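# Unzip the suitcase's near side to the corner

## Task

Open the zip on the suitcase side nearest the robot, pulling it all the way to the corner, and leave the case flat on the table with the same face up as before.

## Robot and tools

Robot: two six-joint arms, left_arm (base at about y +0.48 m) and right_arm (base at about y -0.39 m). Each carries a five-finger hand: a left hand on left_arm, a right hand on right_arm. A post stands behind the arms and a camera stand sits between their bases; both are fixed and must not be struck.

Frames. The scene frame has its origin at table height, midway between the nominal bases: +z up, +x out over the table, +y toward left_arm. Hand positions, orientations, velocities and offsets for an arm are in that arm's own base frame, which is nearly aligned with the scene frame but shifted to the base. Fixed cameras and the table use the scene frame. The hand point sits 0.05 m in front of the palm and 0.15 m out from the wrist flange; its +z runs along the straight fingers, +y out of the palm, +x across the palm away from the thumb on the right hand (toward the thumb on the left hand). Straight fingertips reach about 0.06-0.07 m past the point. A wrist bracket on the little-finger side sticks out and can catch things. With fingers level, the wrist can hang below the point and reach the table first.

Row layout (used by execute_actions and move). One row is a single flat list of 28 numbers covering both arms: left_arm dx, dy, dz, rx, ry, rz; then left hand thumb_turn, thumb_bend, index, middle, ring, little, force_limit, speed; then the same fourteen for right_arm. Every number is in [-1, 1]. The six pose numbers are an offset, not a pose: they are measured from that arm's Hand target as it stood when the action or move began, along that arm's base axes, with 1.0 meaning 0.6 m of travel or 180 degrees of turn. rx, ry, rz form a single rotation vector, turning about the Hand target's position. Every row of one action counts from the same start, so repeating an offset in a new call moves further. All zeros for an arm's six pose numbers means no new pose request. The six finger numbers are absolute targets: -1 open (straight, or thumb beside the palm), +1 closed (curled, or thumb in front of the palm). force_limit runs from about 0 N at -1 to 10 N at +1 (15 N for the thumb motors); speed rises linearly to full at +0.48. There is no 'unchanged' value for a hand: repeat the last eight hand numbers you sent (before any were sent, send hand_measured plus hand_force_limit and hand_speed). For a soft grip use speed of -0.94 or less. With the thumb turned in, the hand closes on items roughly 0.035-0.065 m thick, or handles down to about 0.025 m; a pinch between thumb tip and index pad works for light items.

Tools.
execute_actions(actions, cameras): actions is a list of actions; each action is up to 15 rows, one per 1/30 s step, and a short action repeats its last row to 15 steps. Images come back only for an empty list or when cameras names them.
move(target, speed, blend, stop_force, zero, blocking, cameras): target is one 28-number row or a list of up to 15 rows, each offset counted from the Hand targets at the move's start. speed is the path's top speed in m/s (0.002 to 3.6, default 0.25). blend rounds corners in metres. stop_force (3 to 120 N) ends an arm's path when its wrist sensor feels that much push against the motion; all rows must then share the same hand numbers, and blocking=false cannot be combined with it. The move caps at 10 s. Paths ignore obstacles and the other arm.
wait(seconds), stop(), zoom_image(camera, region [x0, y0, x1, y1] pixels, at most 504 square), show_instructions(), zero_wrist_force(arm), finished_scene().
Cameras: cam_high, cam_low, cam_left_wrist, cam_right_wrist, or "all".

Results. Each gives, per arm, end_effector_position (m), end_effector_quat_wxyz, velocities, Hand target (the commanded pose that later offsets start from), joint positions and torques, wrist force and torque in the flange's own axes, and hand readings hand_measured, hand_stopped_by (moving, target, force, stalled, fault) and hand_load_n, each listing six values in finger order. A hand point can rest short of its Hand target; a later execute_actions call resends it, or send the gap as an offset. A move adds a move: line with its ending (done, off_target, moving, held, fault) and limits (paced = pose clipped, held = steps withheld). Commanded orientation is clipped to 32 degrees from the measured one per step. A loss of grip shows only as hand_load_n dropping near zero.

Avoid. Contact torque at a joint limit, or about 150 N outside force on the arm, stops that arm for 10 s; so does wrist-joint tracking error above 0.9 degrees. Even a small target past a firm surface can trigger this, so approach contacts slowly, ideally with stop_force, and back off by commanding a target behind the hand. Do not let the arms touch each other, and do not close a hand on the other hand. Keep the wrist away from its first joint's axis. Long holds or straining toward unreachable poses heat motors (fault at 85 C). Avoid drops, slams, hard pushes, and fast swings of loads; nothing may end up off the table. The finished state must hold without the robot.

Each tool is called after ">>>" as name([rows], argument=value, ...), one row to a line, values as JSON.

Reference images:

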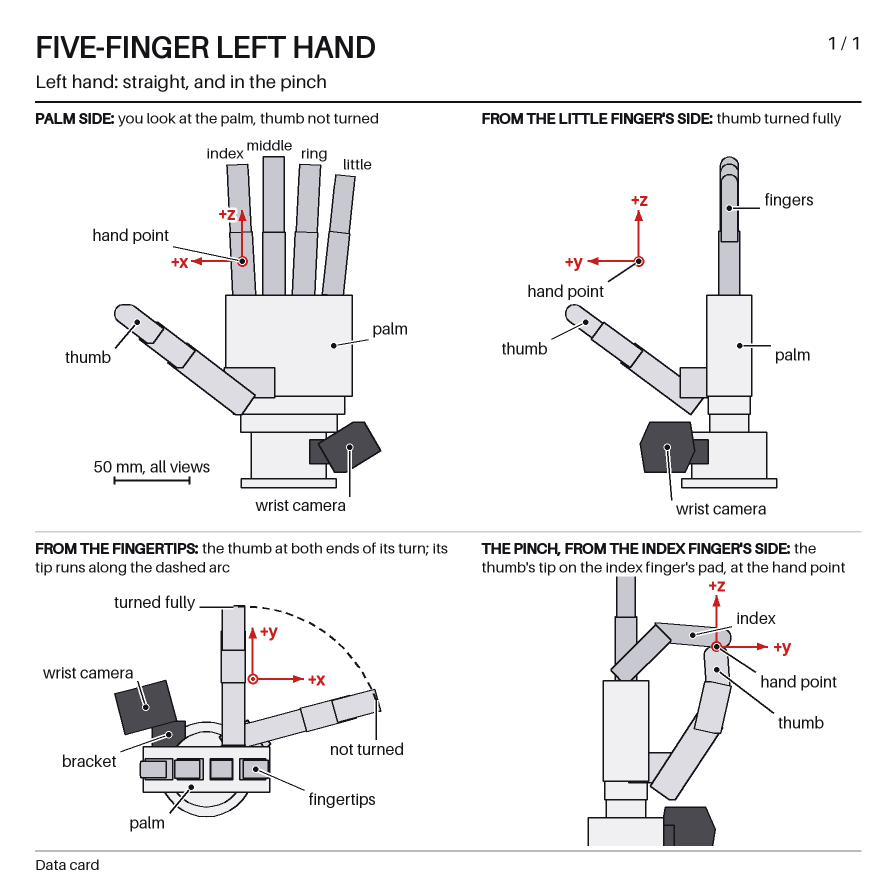

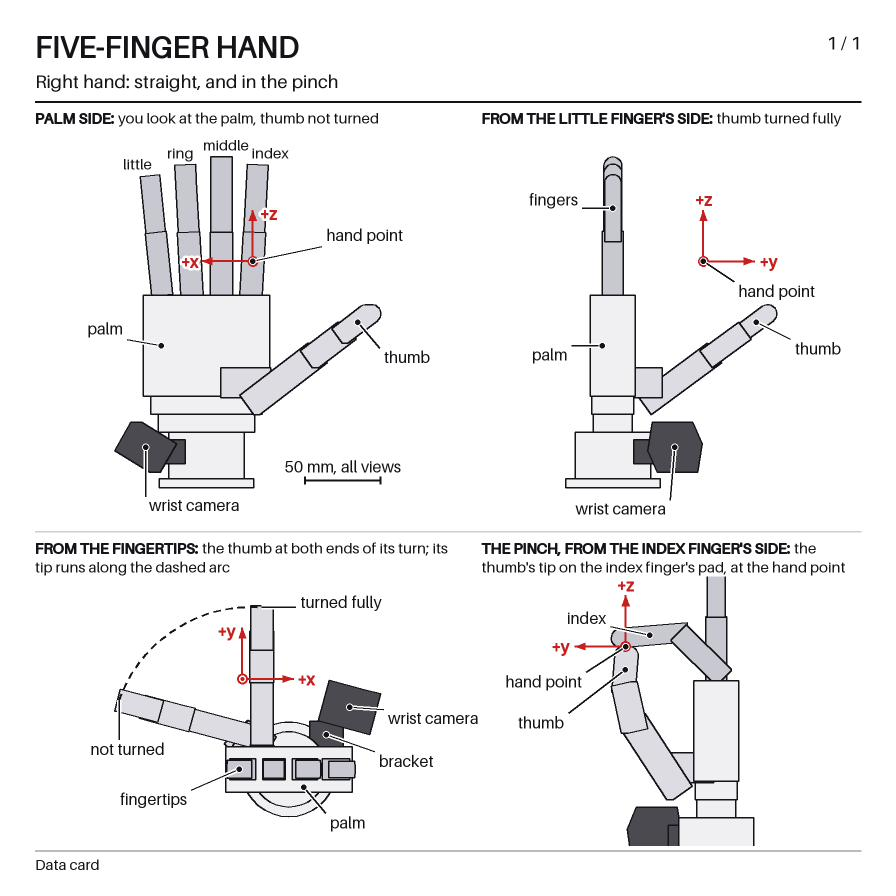

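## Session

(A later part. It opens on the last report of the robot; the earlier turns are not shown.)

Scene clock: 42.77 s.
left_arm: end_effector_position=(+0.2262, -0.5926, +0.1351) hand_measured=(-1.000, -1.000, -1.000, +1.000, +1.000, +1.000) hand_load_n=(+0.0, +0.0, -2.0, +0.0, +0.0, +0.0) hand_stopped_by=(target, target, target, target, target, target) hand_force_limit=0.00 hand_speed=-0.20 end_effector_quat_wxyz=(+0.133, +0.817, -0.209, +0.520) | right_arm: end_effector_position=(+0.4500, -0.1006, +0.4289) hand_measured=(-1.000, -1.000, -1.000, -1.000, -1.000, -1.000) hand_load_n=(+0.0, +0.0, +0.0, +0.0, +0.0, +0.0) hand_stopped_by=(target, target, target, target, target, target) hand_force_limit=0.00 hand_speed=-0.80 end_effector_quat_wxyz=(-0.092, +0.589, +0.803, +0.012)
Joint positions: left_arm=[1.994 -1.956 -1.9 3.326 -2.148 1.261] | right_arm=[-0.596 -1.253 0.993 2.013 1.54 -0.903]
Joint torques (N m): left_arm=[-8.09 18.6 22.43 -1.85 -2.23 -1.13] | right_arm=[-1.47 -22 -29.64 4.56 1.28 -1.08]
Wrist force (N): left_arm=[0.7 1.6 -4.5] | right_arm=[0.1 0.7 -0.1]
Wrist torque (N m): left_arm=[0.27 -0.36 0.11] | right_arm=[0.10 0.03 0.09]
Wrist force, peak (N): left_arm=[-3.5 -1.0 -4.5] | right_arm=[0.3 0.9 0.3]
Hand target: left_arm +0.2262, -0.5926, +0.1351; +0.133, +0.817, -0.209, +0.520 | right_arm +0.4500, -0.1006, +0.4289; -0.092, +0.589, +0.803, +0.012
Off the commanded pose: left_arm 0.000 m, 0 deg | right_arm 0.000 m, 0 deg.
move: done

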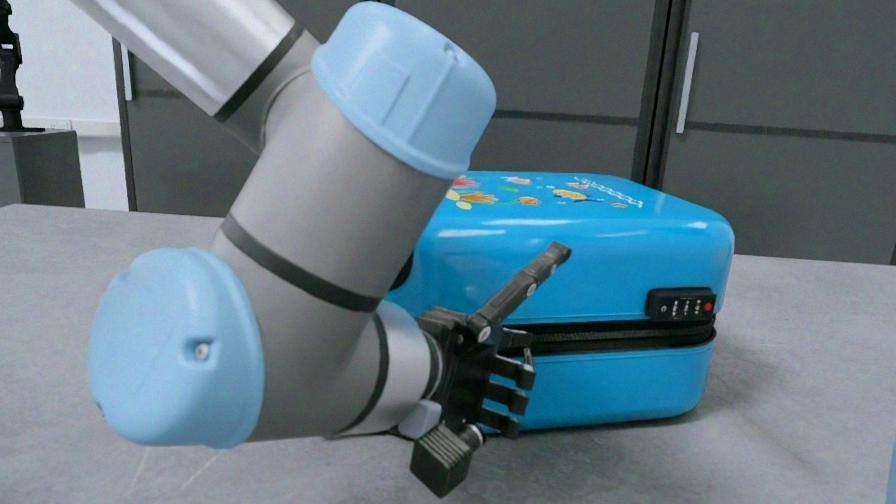

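>>> move([
  [-0.048,-0.014,0,0,0,0,-1,-1,-1,1,1,1,0,-0.2,0,0,0,0,0,0,-1,-1,-1,-1,-1,-1,0,-0.8],
  [-0.062,0.034,0,0,0,0,-1,-1,-1,1,1,1,0,-0.2,0,0,0,0,0,0,-1,-1,-1,-1,-1,-1,0,-0.8],
], speed=0.04, cameras=["cam_low"])

>>> zoom_image(camera="cam_low", region=[440, 280, 580, 400])

Scene clock: 46.73 s.
left_arm: end_effector_position=(+0.1890, -0.5723, +0.1351) hand_measured=(-1.000, -1.000, -1.000, +1.000, +1.000, +1.000) hand_load_n=(-0.5, -0.5, +0.0, +0.0, +0.0, +0.0) hand_stopped_by=(target, target, target, target, target, target) hand_force_limit=0.00 hand_speed=-0.20 end_effector_quat_wxyz=(+0.133, +0.817, -0.209, +0.520) | right_arm: end_effector_position=(+0.4500, -0.1006, +0.4289) hand_measured=(-1.000, -1.000, -1.000, -1.000, -1.000, -1.000) hand_load_n=(+0.0, +0.0, +0.0, +0.0, +0.0, +0.0) hand_stopped_by=(target, target, target, target, target, target) hand_force_limit=0.00 hand_speed=-0.80 end_effector_quat_wxyz=(-0.092, +0.589, +0.803, +0.012)
Joint positions: left_arm=[1.926 -1.917 -1.963 3.326 -2.206 1.218] | right_arm=[-0.596 -1.253 0.993 2.013 1.54 -0.903]
Joint torques (N m): left_arm=[8.98 43.53 8.2 2.26 1.4 1.56] | right_arm=[-0.71 -22.18 -29.48 4.57 1.23 -0.84]
Wrist force (N): left_arm=[1.0 -1.0 -0.6] | right_arm=[0.4 0.6 0.0]
Wrist torque (N m): left_arm=[-0.10 -0.29 0.10] | right_arm=[0.09 -0.02 0.11]
Wrist force, peak (N): left_arm=[0.6 1.7 -4.8] | right_arm=[0.1 1.0 -0.2]
Hand target: left_arm +0.1890, -0.5722, +0.1351; +0.133, +0.817, -0.209, +0.520 | right_arm +0.4500, -0.1006, +0.4289; -0.092, +0.589, +0.803, +0.012
Off the commanded pose: left_arm 0.000 m, 0 deg | right_arm 0.000 m, 0 deg.
move: done

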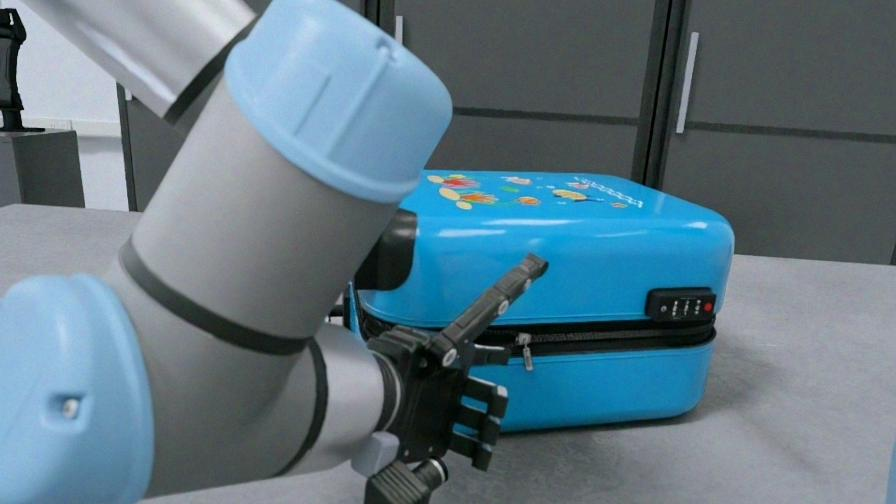

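Scaled by 3.600 from the camera's image (finer frame: 1280x720).

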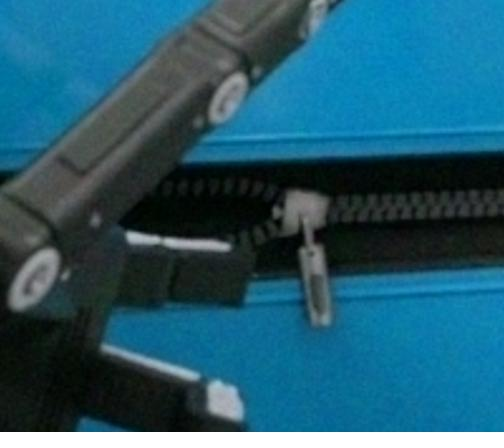

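>>> move(target=[-0.04,0.26,0.1,0,0,0,-1,-1,-1,-1,-1,-1,0,-0.2,0,0,0,0,0,0,-1,-1,-1,-1,-1,-1,0,-0.8], speed=0.15, cameras=["cam_low","cam_left_wrist"])

Scene clock: 54.60 s.
left_arm: end_effector_position=(+0.1650, -0.4163, +0.1951) hand_measured=(-1.000, -1.000, -1.000, -1.000, -1.000, -1.000) hand_load_n=(+0.0, +0.0, +0.0, +0.0, +0.0, +0.0) hand_stopped_by=(target, target, target, target, target, target) hand_force_limit=0.00 hand_speed=-0.20 end_effector_quat_wxyz=(+0.133, +0.817, -0.209, +0.520) | right_arm: end_effector_position=(+0.4500, -0.1006, +0.4289) hand_measured=(-1.000, -1.000, -1.000, -1.000, -1.000, -1.000) hand_load_n=(+0.0, +0.0, +0.0, +0.0, +0.0, +0.0) hand_stopped_by=(target, target, target, target, target, target) hand_force_limit=0.00 hand_speed=-0.80 end_effector_quat_wxyz=(-0.092, +0.589, +0.803, +0.012)
Joint positions: left_arm=[2.071 -1.418 -2.326 3.236 -2.081 1.305] | right_arm=[-0.596 -1.253 0.993 2.013 1.54 -0.903]
Joint torques (N m): left_arm=[9.23 23.98 7.51 -2.03 1.65 1.56] | right_arm=[0.44 -21.05 -30.13 4.59 1.24 -0.51]
Wrist force (N): left_arm=[1.0 -1.2 -1.2] | right_arm=[0.1 0.5 0.2]
Wrist torque (N m): left_arm=[-0.08 -0.31 0.08] | right_arm=[0.06 0.02 0.08]
Wrist force, peak (N): left_arm=[1.0 -2.2 -1.7] | right_arm=[0.4 0.9 0.3]
Hand target: left_arm +0.1650, -0.4162, +0.1951; +0.133, +0.817, -0.209, +0.520 | right_arm +0.4500, -0.1006, +0.4289; -0.092, +0.589, +0.803, +0.012
Off the commanded pose: left_arm 0.000 m, 0 deg | right_arm 0.000 m, 0 deg.
move: done
cam_left_wrist: T_world_to_cam=[[0.59114, 0.7697, 0.24108, 0.18602], [-0.24055, -0.11706, 0.96355, -0.20178], [0.76986, -0.62759, 0.11596, -0.29699]] pos_world=[0.07014, -0.35318, 0.18402]

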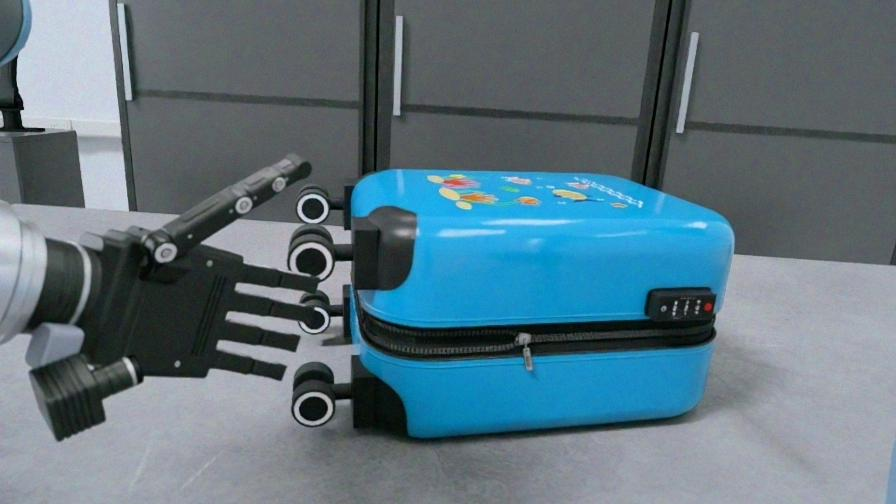

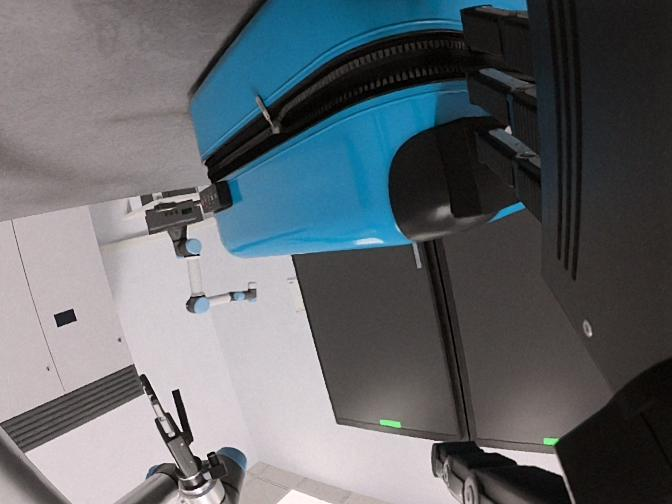

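>>> zoom_image(camera="cam_left_wrist", region=[200, 30, 440, 210])

>>> zoom_image(camera="cam_low", region=[480, 310, 570, 380])

Scaled by 2.100 from the camera's image (finer frame: 960x720).

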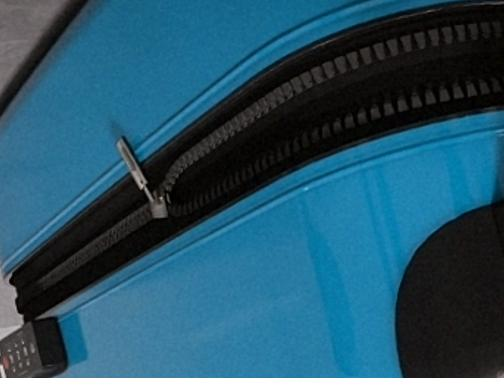

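Scaled by 5.600 from the camera's image (finer frame: 1280x720).

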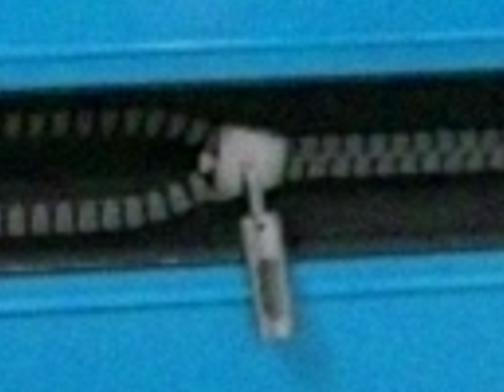

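>>> move(target=[0,0,0,0,0,0,-1,-1,-1,-1,-1,-1,0,-0.2,-0.298,0.405,-0.215,0.3296,0.0744,-0.0233,-1,-1,0.12,-1,-1,-1,0,-0.2], speed=0.2, cameras=["all"])

Scene clock: 58.50 s.
left_arm: end_effector_position=(+0.1650, -0.4162, +0.1951) hand_measured=(-1.000, -1.000, -1.000, -1.000, -1.000, -1.000) hand_load_n=(+0.0, +0.0, +0.0, +0.0, +0.0, +0.0) hand_stopped_by=(target, target, target, target, target, target) hand_force_limit=0.00 hand_speed=-0.20 end_effector_quat_wxyz=(+0.133, +0.817, -0.209, +0.520) | right_arm: end_effector_position=(+0.2712, +0.1424, +0.2999) hand_measured=(-1.000, -1.000, +0.120, -1.000, -1.000, -1.000) hand_load_n=(+0.0, +0.0, +0.0, -0.5, +0.0, +0.0) hand_stopped_by=(target, target, target, target, target, target) hand_force_limit=0.00 hand_speed=-0.20 end_effector_quat_wxyz=(-0.459, +0.492, +0.655, +0.344)
Joint positions: left_arm=[2.071 -1.418 -2.326 3.236 -2.081 1.305] | right_arm=[-0.792 -1.554 2.296 2.007 1.107 -1.387]
Joint torques (N m): left_arm=[8.58 23.47 8.02 -1.97 1.35 1.44] | right_arm=[-10.55 -4.25 -3.58 0.48 -1.43 -2.69]
Wrist force (N): left_arm=[1.0 -1.1 -1.2] | right_arm=[0.2 0.7 0.4]
Wrist torque (N m): left_arm=[-0.06 -0.30 0.07] | right_arm=[0.11 -0.12 0.08]
Wrist force, peak (N): left_arm=[1.2 -1.5 -1.2] | right_arm=[0.5 1.0 0.5]
Hand target: left_arm +0.1650, -0.4162, +0.1951; +0.133, +0.817, -0.209, +0.520 | right_arm +0.2712, +0.1424, +0.2999; -0.459, +0.492, +0.655, +0.344
Off the commanded pose: left_arm 0.000 m, 0 deg | right_arm 0.000 m, 0 deg.
move: done
cam_left_wrist: T_world_to_cam=[[0.59114, 0.7697, 0.24108, 0.18602], [-0.24055, -0.11706, 0.96355, -0.20178], [0.76986, -0.62759, 0.11596, -0.29699]] pos_world=[0.07014, -0.35318, 0.18402]
cam_right_wrist: T_world_to_cam=[[0.91727, 0.34579, 0.19759, -0.35523], [0.38694, -0.65635, -0.64768, 0.18354], [-0.09427, 0.67055, -0.73585, 0.26598]] pos_world=[0.2799, 0.06494, 0.38479]

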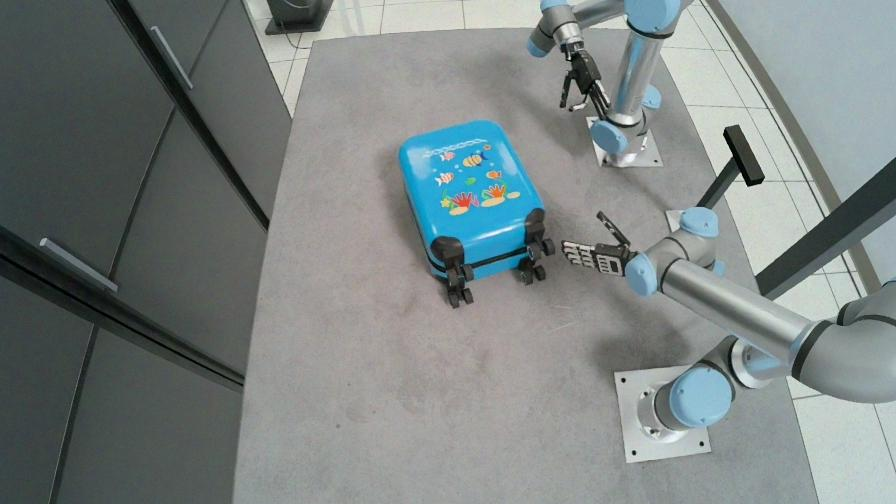

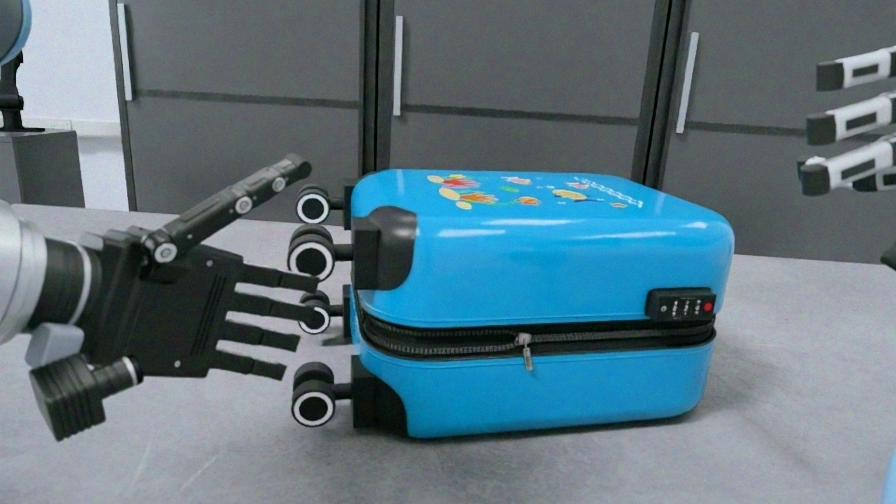

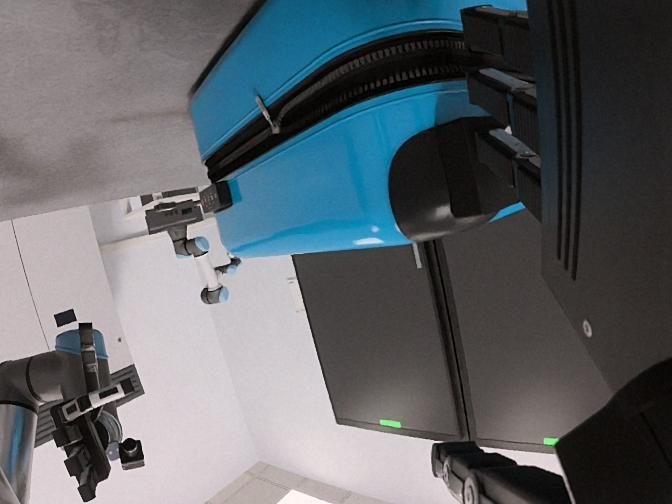

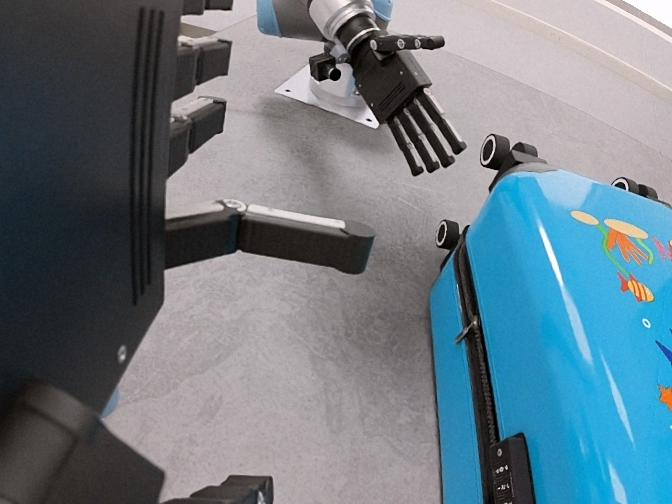

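>>> move(target=[0,0,0,0,0,0,-1,-1,-1,-1,-1,-1,0,-0.2,0.0833,0.2593,-0.3015,0,0,0,-1,-1,0.12,-1,-1,-1,0,-0.2], speed=0.12, cameras=["all"])

Scene clock: 61.37 s.
left_arm: end_effector_position=(+0.1650, -0.4162, +0.1951) hand_measured=(-1.000, -1.000, -1.000, -1.000, -1.000, -1.000) hand_load_n=(+0.0, +0.0, +0.0, +0.0, +0.0, +0.0) hand_stopped_by=(target, target, target, target, target, target) hand_force_limit=0.00 hand_speed=-0.20 end_effector_quat_wxyz=(+0.133, +0.817, -0.209, +0.520) | right_arm: end_effector_position=(+0.3211, +0.2979, +0.1190) hand_measured=(-1.000, -1.000, +0.120, -1.000, -1.000, -1.000) hand_load_n=(+0.0, +0.0, +0.0, +0.0, +0.0, +0.0) hand_stopped_by=(target, target, target, target, target, target) hand_force_limit=0.00 hand_speed=-0.20 end_effector_quat_wxyz=(-0.459, +0.492, +0.655, +0.344)
Joint positions: left_arm=[2.071 -1.418 -2.326 3.236 -2.081 1.305] | right_arm=[-0.214 -1.006 2.218 1.278 0.599 -1.008]
Joint torques (N m): left_arm=[8.64 24.44 8.49 -1.9 1.4 1.56] | right_arm=[7.52 -19.18 -17.75 0.21 -2.16 2.33]
Wrist force (N): left_arm=[1.1 -1.4 -1.0] | right_arm=[0.0 0.0 0.4]
Wrist torque (N m): left_arm=[-0.11 -0.30 0.08] | right_arm=[0.01 -0.07 -0.08]
Wrist force, peak (N): left_arm=[1.1 -1.4 -1.2] | right_arm=[-0.1 0.3 1.0]
Hand target: left_arm +0.1650, -0.4162, +0.1951; +0.133, +0.817, -0.209, +0.520 | right_arm +0.3212, +0.2980, +0.1190; -0.459, +0.492, +0.655, +0.344
Off the commanded pose: left_arm 0.000 m, 0 deg | right_arm 0.000 m, 0 deg.
move: done
cam_left_wrist: T_world_to_cam=[[0.59114, 0.7697, 0.24108, 0.18602], [-0.24055, -0.11706, 0.96355, -0.20178], [0.76986, -0.62759, 0.11596, -0.29699]] pos_world=[0.07014, -0.35318, 0.18402]
cam_right_wrist: T_world_to_cam=[[0.91727, 0.34579, 0.1976, -0.41906], [0.38695, -0.65634, -0.64767, 0.14919], [-0.09427, 0.67055, -0.73585, 0.03323]] pos_world=[0.3298, 0.22054, 0.20389]

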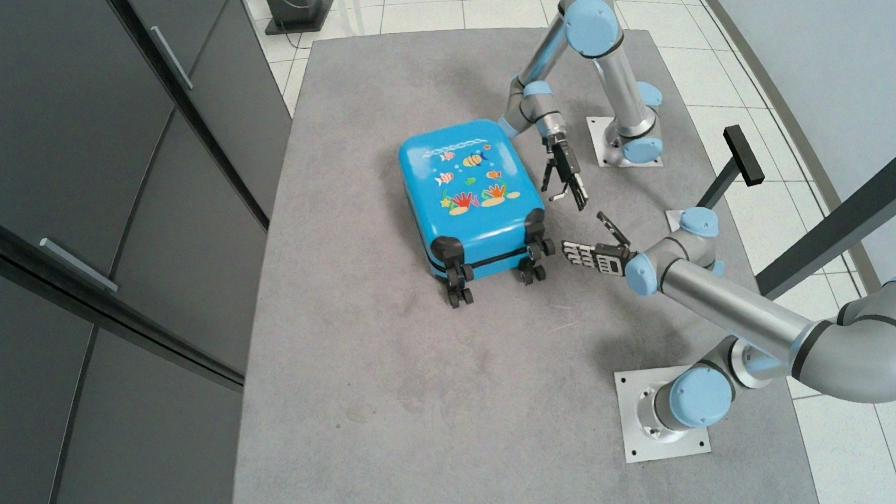

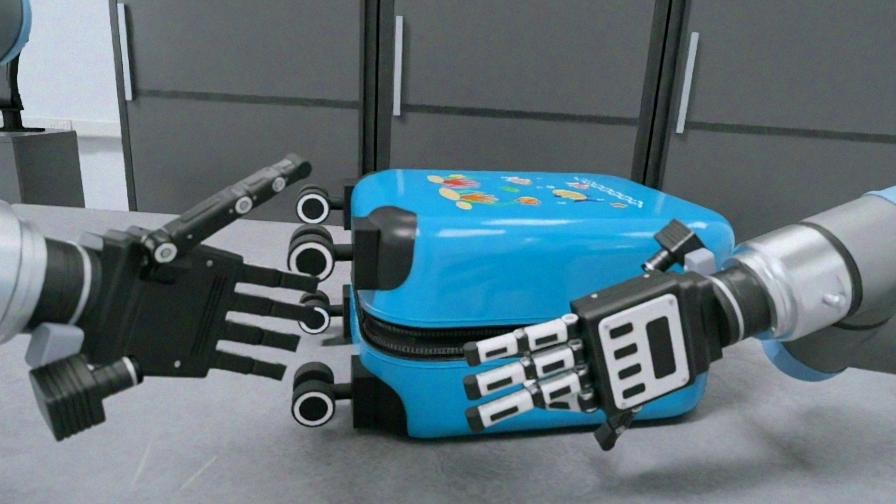

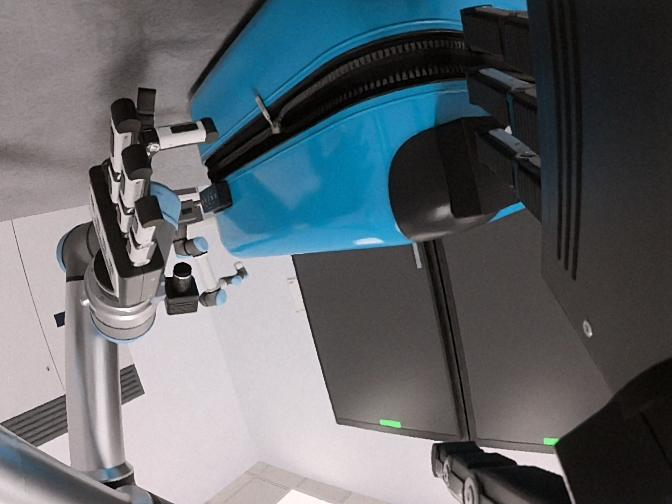

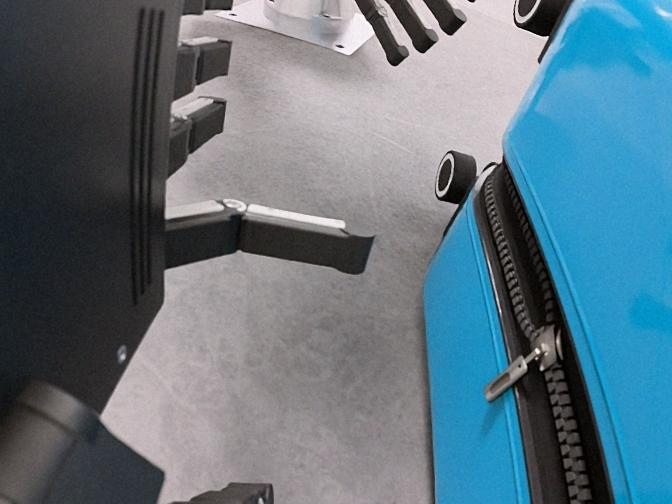

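>>> move(target=[0,0,0,0,0,0,-1,-1,-1,-1,-1,-1,0,-0.2,0.056,0.0165,0,0,0,0,-1,-1,0.12,-1,-1,-1,0,-0.2], speed=0.04)

>>> move(target=[0,0,0,0,0,0,-1,-1,-1,-1,-1,-1,0,-0.2,0.072,0.021,0,0,0,0,-1,-1,0.12,-1,-1,-1,0,-0.2], speed=0.01, stop_force=4, cameras=["cam_low","cam_left_wrist","cam_right_wrist"])

>>> zoom_image(camera="cam_right_wrist", region=[300, 170, 500, 370])

>>> zoom_image(camera="cam_left_wrist", region=[180, 50, 340, 190])

Scene clock: 63.93 s.
left_arm: end_effector_position=(+0.1650, -0.4162, +0.1951) hand_measured=(-1.000, -1.000, -1.000, -1.000, -1.000, -1.000) hand_load_n=(+0.0, +0.0, -0.5, +0.0, +0.0, +0.0) hand_stopped_by=(target, target, target, target, target, target) hand_force_limit=0.00 hand_speed=-0.20 end_effector_quat_wxyz=(+0.133, +0.817, -0.209, +0.520) | right_arm: end_effector_position=(+0.3547, +0.3078, +0.1190) hand_measured=(-1.000, -1.000, +0.120, -1.000, -1.000, -1.000) hand_load_n=(+0.0, +0.0, +0.0, +0.0, +0.0, +0.0) hand_stopped_by=(target, target, target, target, target, target) hand_force_limit=0.00 hand_speed=-0.20 end_effector_quat_wxyz=(-0.459, +0.492, +0.655, +0.344)
Joint positions: left_arm=[2.071 -1.418 -2.326 3.236 -2.081 1.305] | right_arm=[-0.165 -0.968 2.103 1.308 0.56 -0.951]
Joint torques (N m): left_arm=[8.47 24.44 7.12 -1.78 1.51 1.57] | right_arm=[7.59 -21.69 -19.15 4.52 -2.22 2.27]
Wrist force (N): left_arm=[1.1 -1.3 -1.2] | right_arm=[0.1 0.2 0.4]
Wrist torque (N m): left_arm=[-0.10 -0.31 0.08] | right_arm=[0.03 -0.10 -0.07]
Wrist force, peak (N): left_arm=[1.2 -1.3 -1.4] | right_arm=[0.2 0.5 0.5]
Hand target: left_arm +0.1650, -0.4162, +0.1951; +0.133, +0.817, -0.209, +0.520 | right_arm +0.3548, +0.3079, +0.1190; -0.459, +0.492, +0.655, +0.344
Off the commanded pose: left_arm 0.000 m, 0 deg | right_arm 0.000 m, 0 deg.
move: done

Scene clock: 69.23 s.
left_arm: end_effector_position=(+0.1650, -0.4162, +0.1951) hand_measured=(-1.000, -1.000, -1.000, -1.000, -1.000, -1.000) hand_load_n=(+0.0, +0.0, +0.0, +0.0, +0.0, +0.0) hand_stopped_by=(target, target, target, target, target, target) hand_force_limit=0.00 hand_speed=-0.20 end_effector_quat_wxyz=(+0.133, +0.817, -0.209, +0.520) | right_arm: end_effector_position=(+0.3980, +0.3205, +0.1190) hand_measured=(-1.000, -1.000, +0.120, -1.000, -1.000, -1.000) hand_load_n=(+0.0, +0.0, +1.0, +0.0, +0.0, +0.0) hand_stopped_by=(target, target, target, target, target, target) hand_force_limit=0.00 hand_speed=-0.20 end_effector_quat_wxyz=(-0.459, +0.492, +0.655, +0.344)
Joint positions: left_arm=[2.071 -1.418 -2.326 3.236 -2.081 1.305] | right_arm=[-0.114 -0.914 1.952 1.348 0.522 -0.886]
Joint torques (N m): left_arm=[8.67 23.59 8.46 -1.78 1.48 1.71] | right_arm=[8.41 -25.3 -20.41 4.33 -2.49 2.25]
Wrist force (N): left_arm=[0.9 -1.4 -1.1] | right_arm=[0.9 -1.2 1.0]
Wrist torque (N m): left_arm=[-0.12 -0.29 0.08] | right_arm=[-0.01 -0.17 -0.04]
Wrist force, peak (N): left_arm=[1.0 -1.4 -1.5] | right_arm=[0.4 -1.5 1.1]
Hand target: left_arm +0.1650, -0.4162, +0.1951; +0.133, +0.817, -0.209, +0.520 | right_arm +0.3980, +0.3205, +0.1190; -0.459, +0.492, +0.655, +0.344
Off the commanded pose: left_arm 0.000 m, 0 deg | right_arm 0.000 m, 0 deg.
move: done
cam_left_wrist: T_world_to_cam=[[0.59114, 0.7697, 0.24108, 0.18602], [-0.24055, -0.11706, 0.96355, -0.20178], [0.76986, -0.62759, 0.11596, -0.29699]] pos_world=[0.07014, -0.35318, 0.18402]
cam_right_wrist: T_world_to_cam=[[0.91727, 0.34579, 0.1976, -0.49729], [0.38695, -0.65634, -0.64767, 0.13424], [-0.09427, 0.67055, -0.73585, 0.02539]] pos_world=[0.40659, 0.24304, 0.20389]

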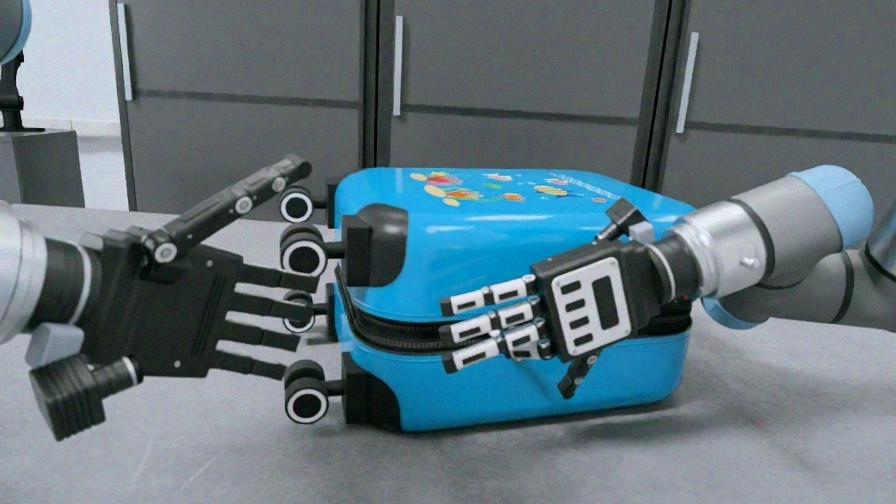

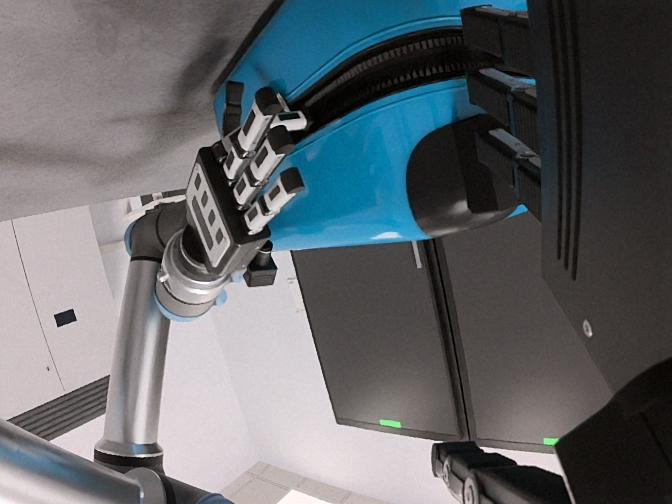

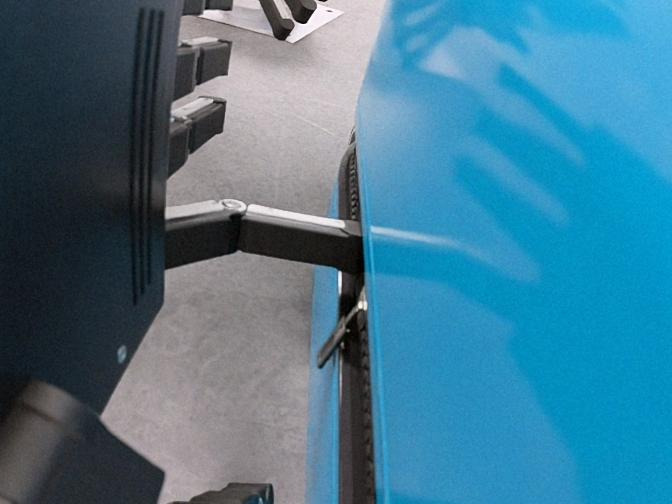

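Scaled by 2.520 from the camera's image (finer frame: 960x720).

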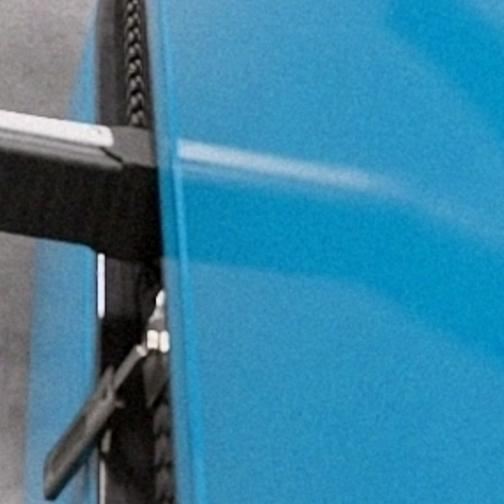

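Scaled by 3.150 from the camera's image (finer frame: 960x720).

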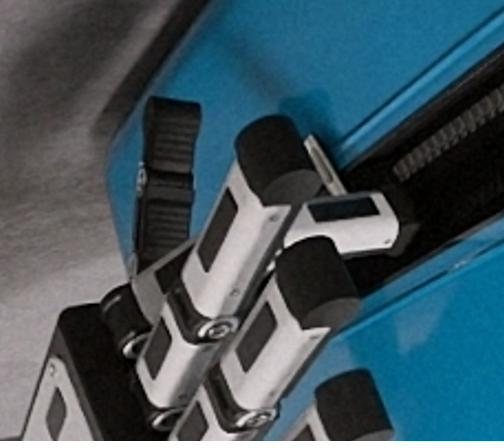

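>>> move(target=[0,0,0,0,0,0,-1,-1,-1,-1,-1,-1,0,-0.2,-0.144,-0.042,0,0,0,0,-1,-1,0.12,-1,-1,-1,0,-0.2], speed=0.1, cameras=["all"])

>>> zoom_image(camera="cam_high", region=[380, 100, 580, 320])

Scene clock: 71.10 s.
left_arm: end_effector_position=(+0.1650, -0.4162, +0.1951) hand_measured=(-1.000, -1.000, -1.000, -1.000, -1.000, -1.000) hand_load_n=(+0.0, +0.0, +0.0, +0.0, +0.0, +0.0) hand_stopped_by=(target, target, target, target, target, target) hand_force_limit=0.00 hand_speed=-0.20 end_effector_quat_wxyz=(+0.133, +0.817, -0.209, +0.520) | right_arm: end_effector_position=(+0.3116, +0.2953, +0.1190) hand_measured=(-1.000, -1.000, +0.120, -1.000, -1.000, -1.000) hand_load_n=(+0.0, +0.0, +0.0, +0.0, +0.0, +0.0) hand_stopped_by=(target, target, target, target, target, target) hand_force_limit=0.00 hand_speed=-0.20 end_effector_quat_wxyz=(-0.459, +0.492, +0.655, +0.344)
Joint positions: left_arm=[2.071 -1.418 -2.326 3.236 -2.081 1.305] | right_arm=[-0.23 -1.016 2.251 1.269 0.611 -1.024]
Joint torques (N m): left_arm=[8.55 25.1 7.95 -1.79 1.44 1.56] | right_arm=[-10.55 -33.72 4.27 0.48 0.72 -2.63]
Wrist force (N): left_arm=[1.0 -1.4 -1.2] | right_arm=[0.0 0.3 0.3]
Wrist torque (N m): left_arm=[-0.10 -0.30 0.08] | right_arm=[0.09 -0.07 0.05]
Wrist force, peak (N): left_arm=[1.1 -1.4 -1.3] | right_arm=[1.1 -1.3 0.9]
Hand target: left_arm +0.1650, -0.4162, +0.1951; +0.133, +0.817, -0.209, +0.520 | right_arm +0.3116, +0.2953, +0.1190; -0.459, +0.492, +0.655, +0.344
Off the commanded pose: left_arm 0.000 m, 0 deg | right_arm 0.000 m, 0 deg.
move: done
cam_left_wrist: T_world_to_cam=[[0.59114, 0.7697, 0.24108, 0.18602], [-0.24055, -0.11706, 0.96355, -0.20178], [0.76986, -0.62759, 0.11596, -0.29699]] pos_world=[0.07014, -0.35318, 0.18402]
cam_right_wrist: T_world_to_cam=[[0.91727, 0.34579, 0.1976, -0.40945], [0.38695, -0.65634, -0.64767, 0.15116], [-0.09427, 0.67055, -0.73585, 0.03408]] pos_world=[0.32029, 0.21794, 0.20389]

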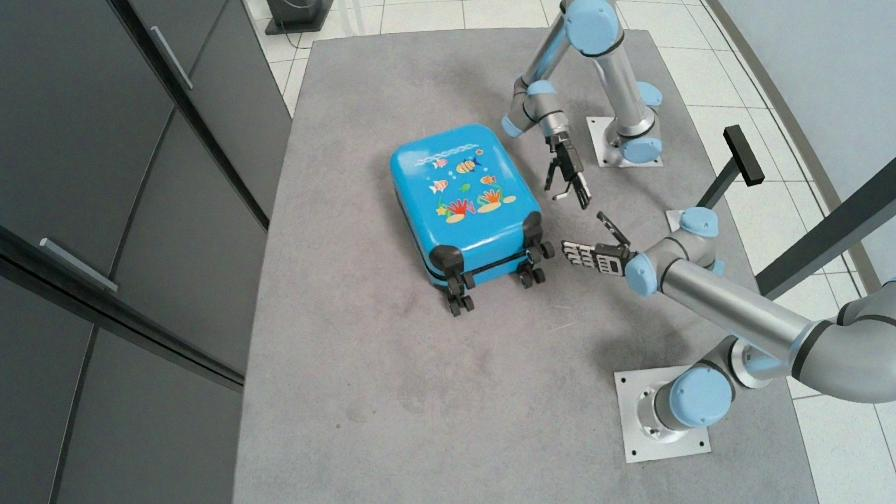

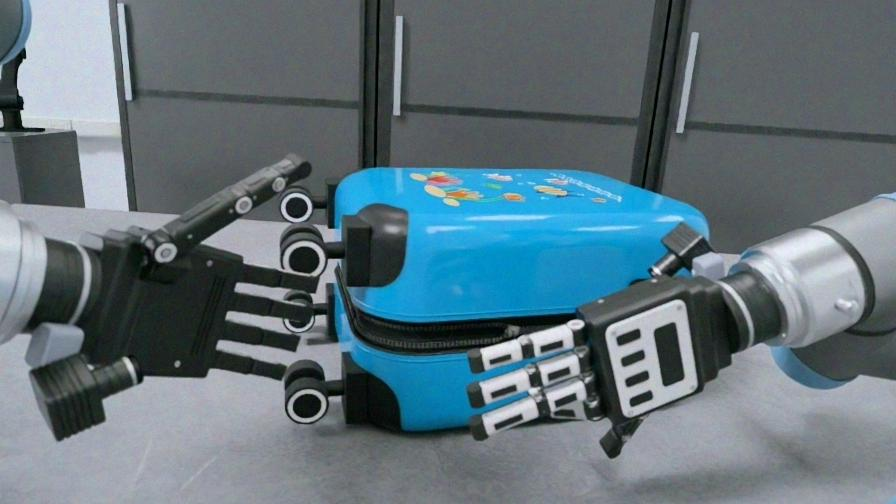

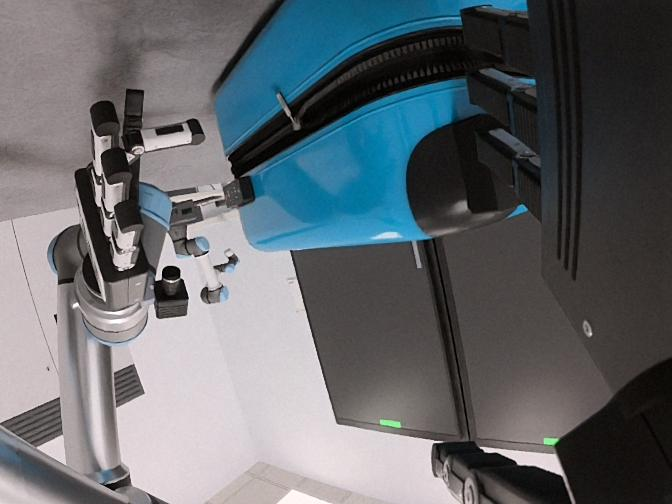

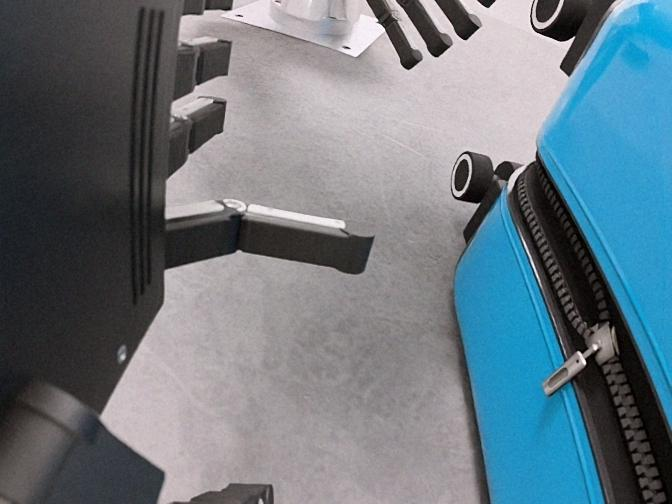

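Scaled by 2.291 from the camera's image (finer frame: 1280x720).

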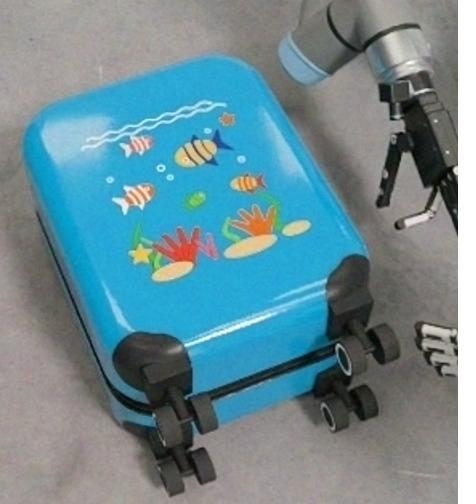

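>>> move([
  [0.1417,0.2767,0.3417,-0.2172,0.3673,0.5766,-1,-1,-1,-1,-1,-1,0,-0.2,0,0,0,0,0,0,-1,-1,0.12,-1,-1,-1,0,-0.2],
  [0.4667,-0.14,0.225,-0.2172,0.3673,0.5766,-1,-1,-1,-1,-1,-1,0,-0.2,0,0,0,0,0,0,-1,-1,0.12,-1,-1,-1,0,-0.2],
], speed=0.25, blend=[0.03,0], cameras=["all"])

Scene clock: 79.17 s.
left_arm: end_effector_position=(+0.4440, -0.4990, +0.3292) hand_measured=(-1.000, -1.000, -1.000, -1.000, -1.000, -1.000) hand_load_n=(+0.0, +0.0, +0.0, +0.0, +0.0, +0.0) hand_stopped_by=(target, target, target, target, target, target) hand_force_limit=0.00 hand_speed=-0.20 end_effector_quat_wxyz=(+0.077, +0.721, +0.688, -0.003) | right_arm: end_effector_position=(+0.3116, +0.2953, +0.1190) hand_measured=(-1.000, -1.000, +0.120, -1.000, -1.000, -1.000) hand_load_n=(+0.0, +0.0, +0.0, +0.0, +0.0, +0.0) hand_stopped_by=(target, target, target, target, target, target) hand_force_limit=0.00 hand_speed=-0.20 end_effector_quat_wxyz=(-0.459, +0.492, +0.655, +0.344)
Joint positions: left_arm=[2.412 -2.576 -0.035 1.193 -1.553 -0.685] | right_arm=[-0.23 -1.016 2.251 1.269 0.612 -1.024]
Joint torques (N m): left_arm=[9.26 39.03 21.17 0.1 1.99 1.72] | right_arm=[-11.13 -32.57 5.02 1.15 0.46 -2.52]
Wrist force (N): left_arm=[1.0 -1.3 -1.0] | right_arm=[0.1 0.6 0.4]
Wrist torque (N m): left_arm=[-0.07 -0.20 0.05] | right_arm=[0.11 -0.09 0.06]
Wrist force, peak (N): left_arm=[1.3 -2.0 -1.1] | right_arm=[0.2 0.7 0.6]
Hand target: left_arm +0.4450, -0.5002, +0.3301; +0.000, +0.707, +0.707, -0.001 | right_arm +0.3116, +0.2953, +0.1190; -0.459, +0.492, +0.655, +0.344
Off the commanded pose: left_arm 0.002 m, 9 deg | right_arm 0.000 m, 0 deg.
elbow stopped short (left arm): the move would have taken joint 3 (elbow) straighter than the controller allows.
move: off_target (left_arm)
cam_left_wrist: T_world_to_cam=[[-0.93481, 0.31454, -0.16493, 0.63647], [0.20345, 0.85491, 0.47723, 0.17431], [0.2911, 0.41256, -0.86317, 0.47462]] pos_world=[0.42135, -0.54502, 0.43147]
cam_right_wrist: T_world_to_cam=[[0.91727, 0.34579, 0.1976, -0.40932], [0.38695, -0.65634, -0.64767, 0.15113], [-0.09427, 0.67055, -0.73585, 0.03414]] pos_world=[0.3202, 0.21784, 0.20389]

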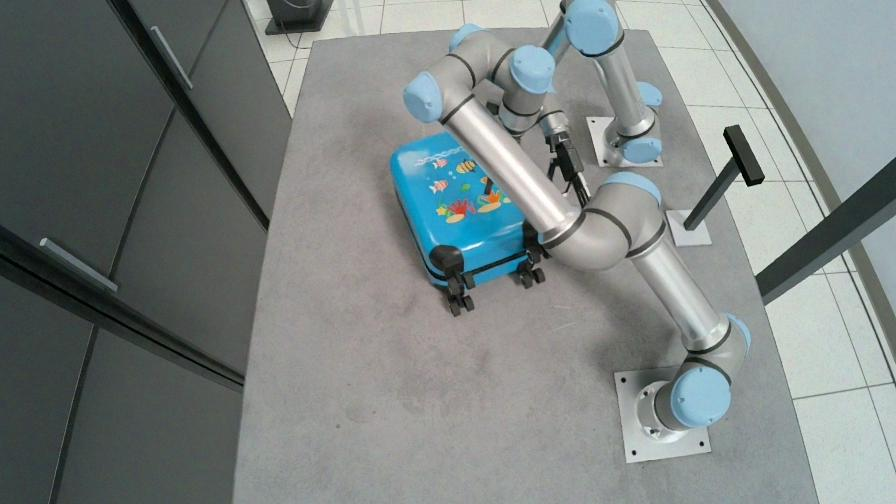

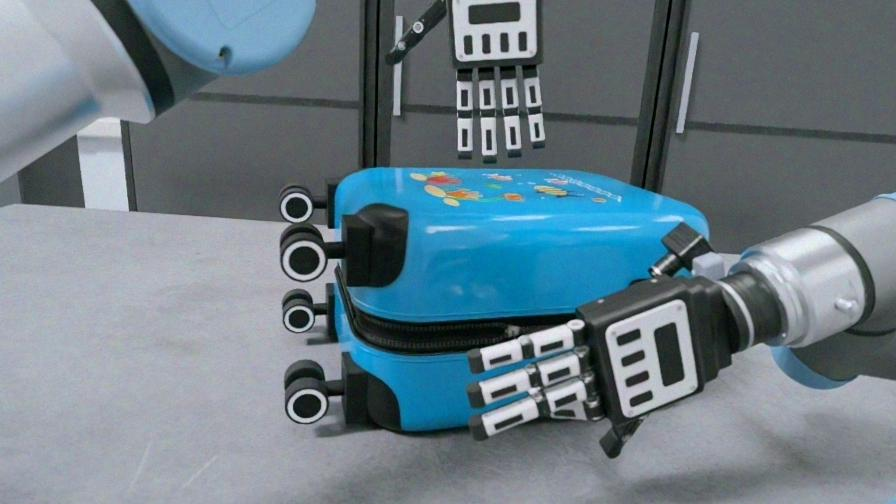

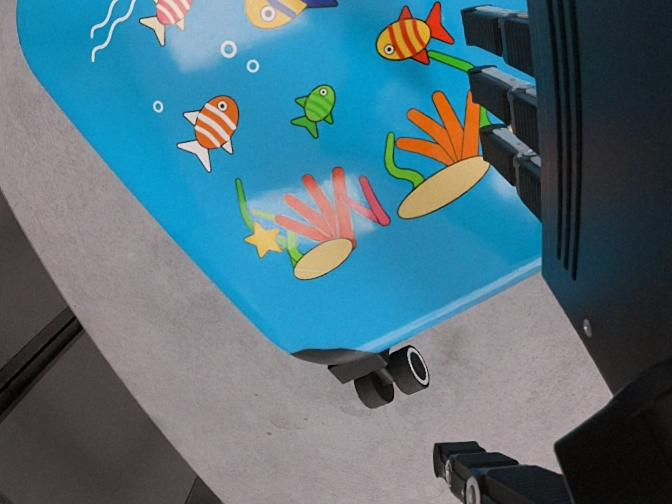

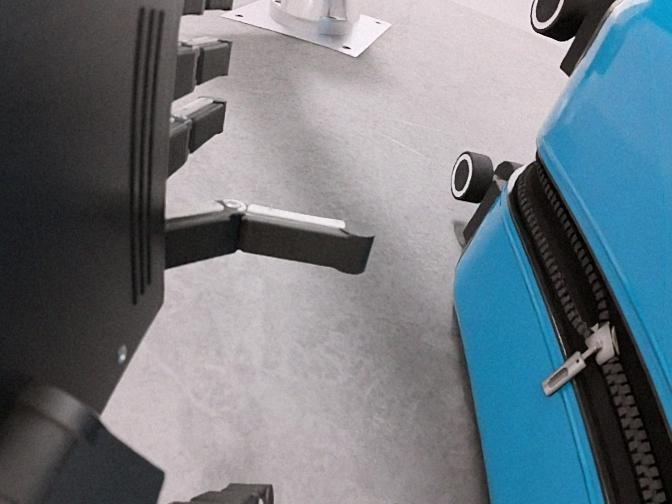

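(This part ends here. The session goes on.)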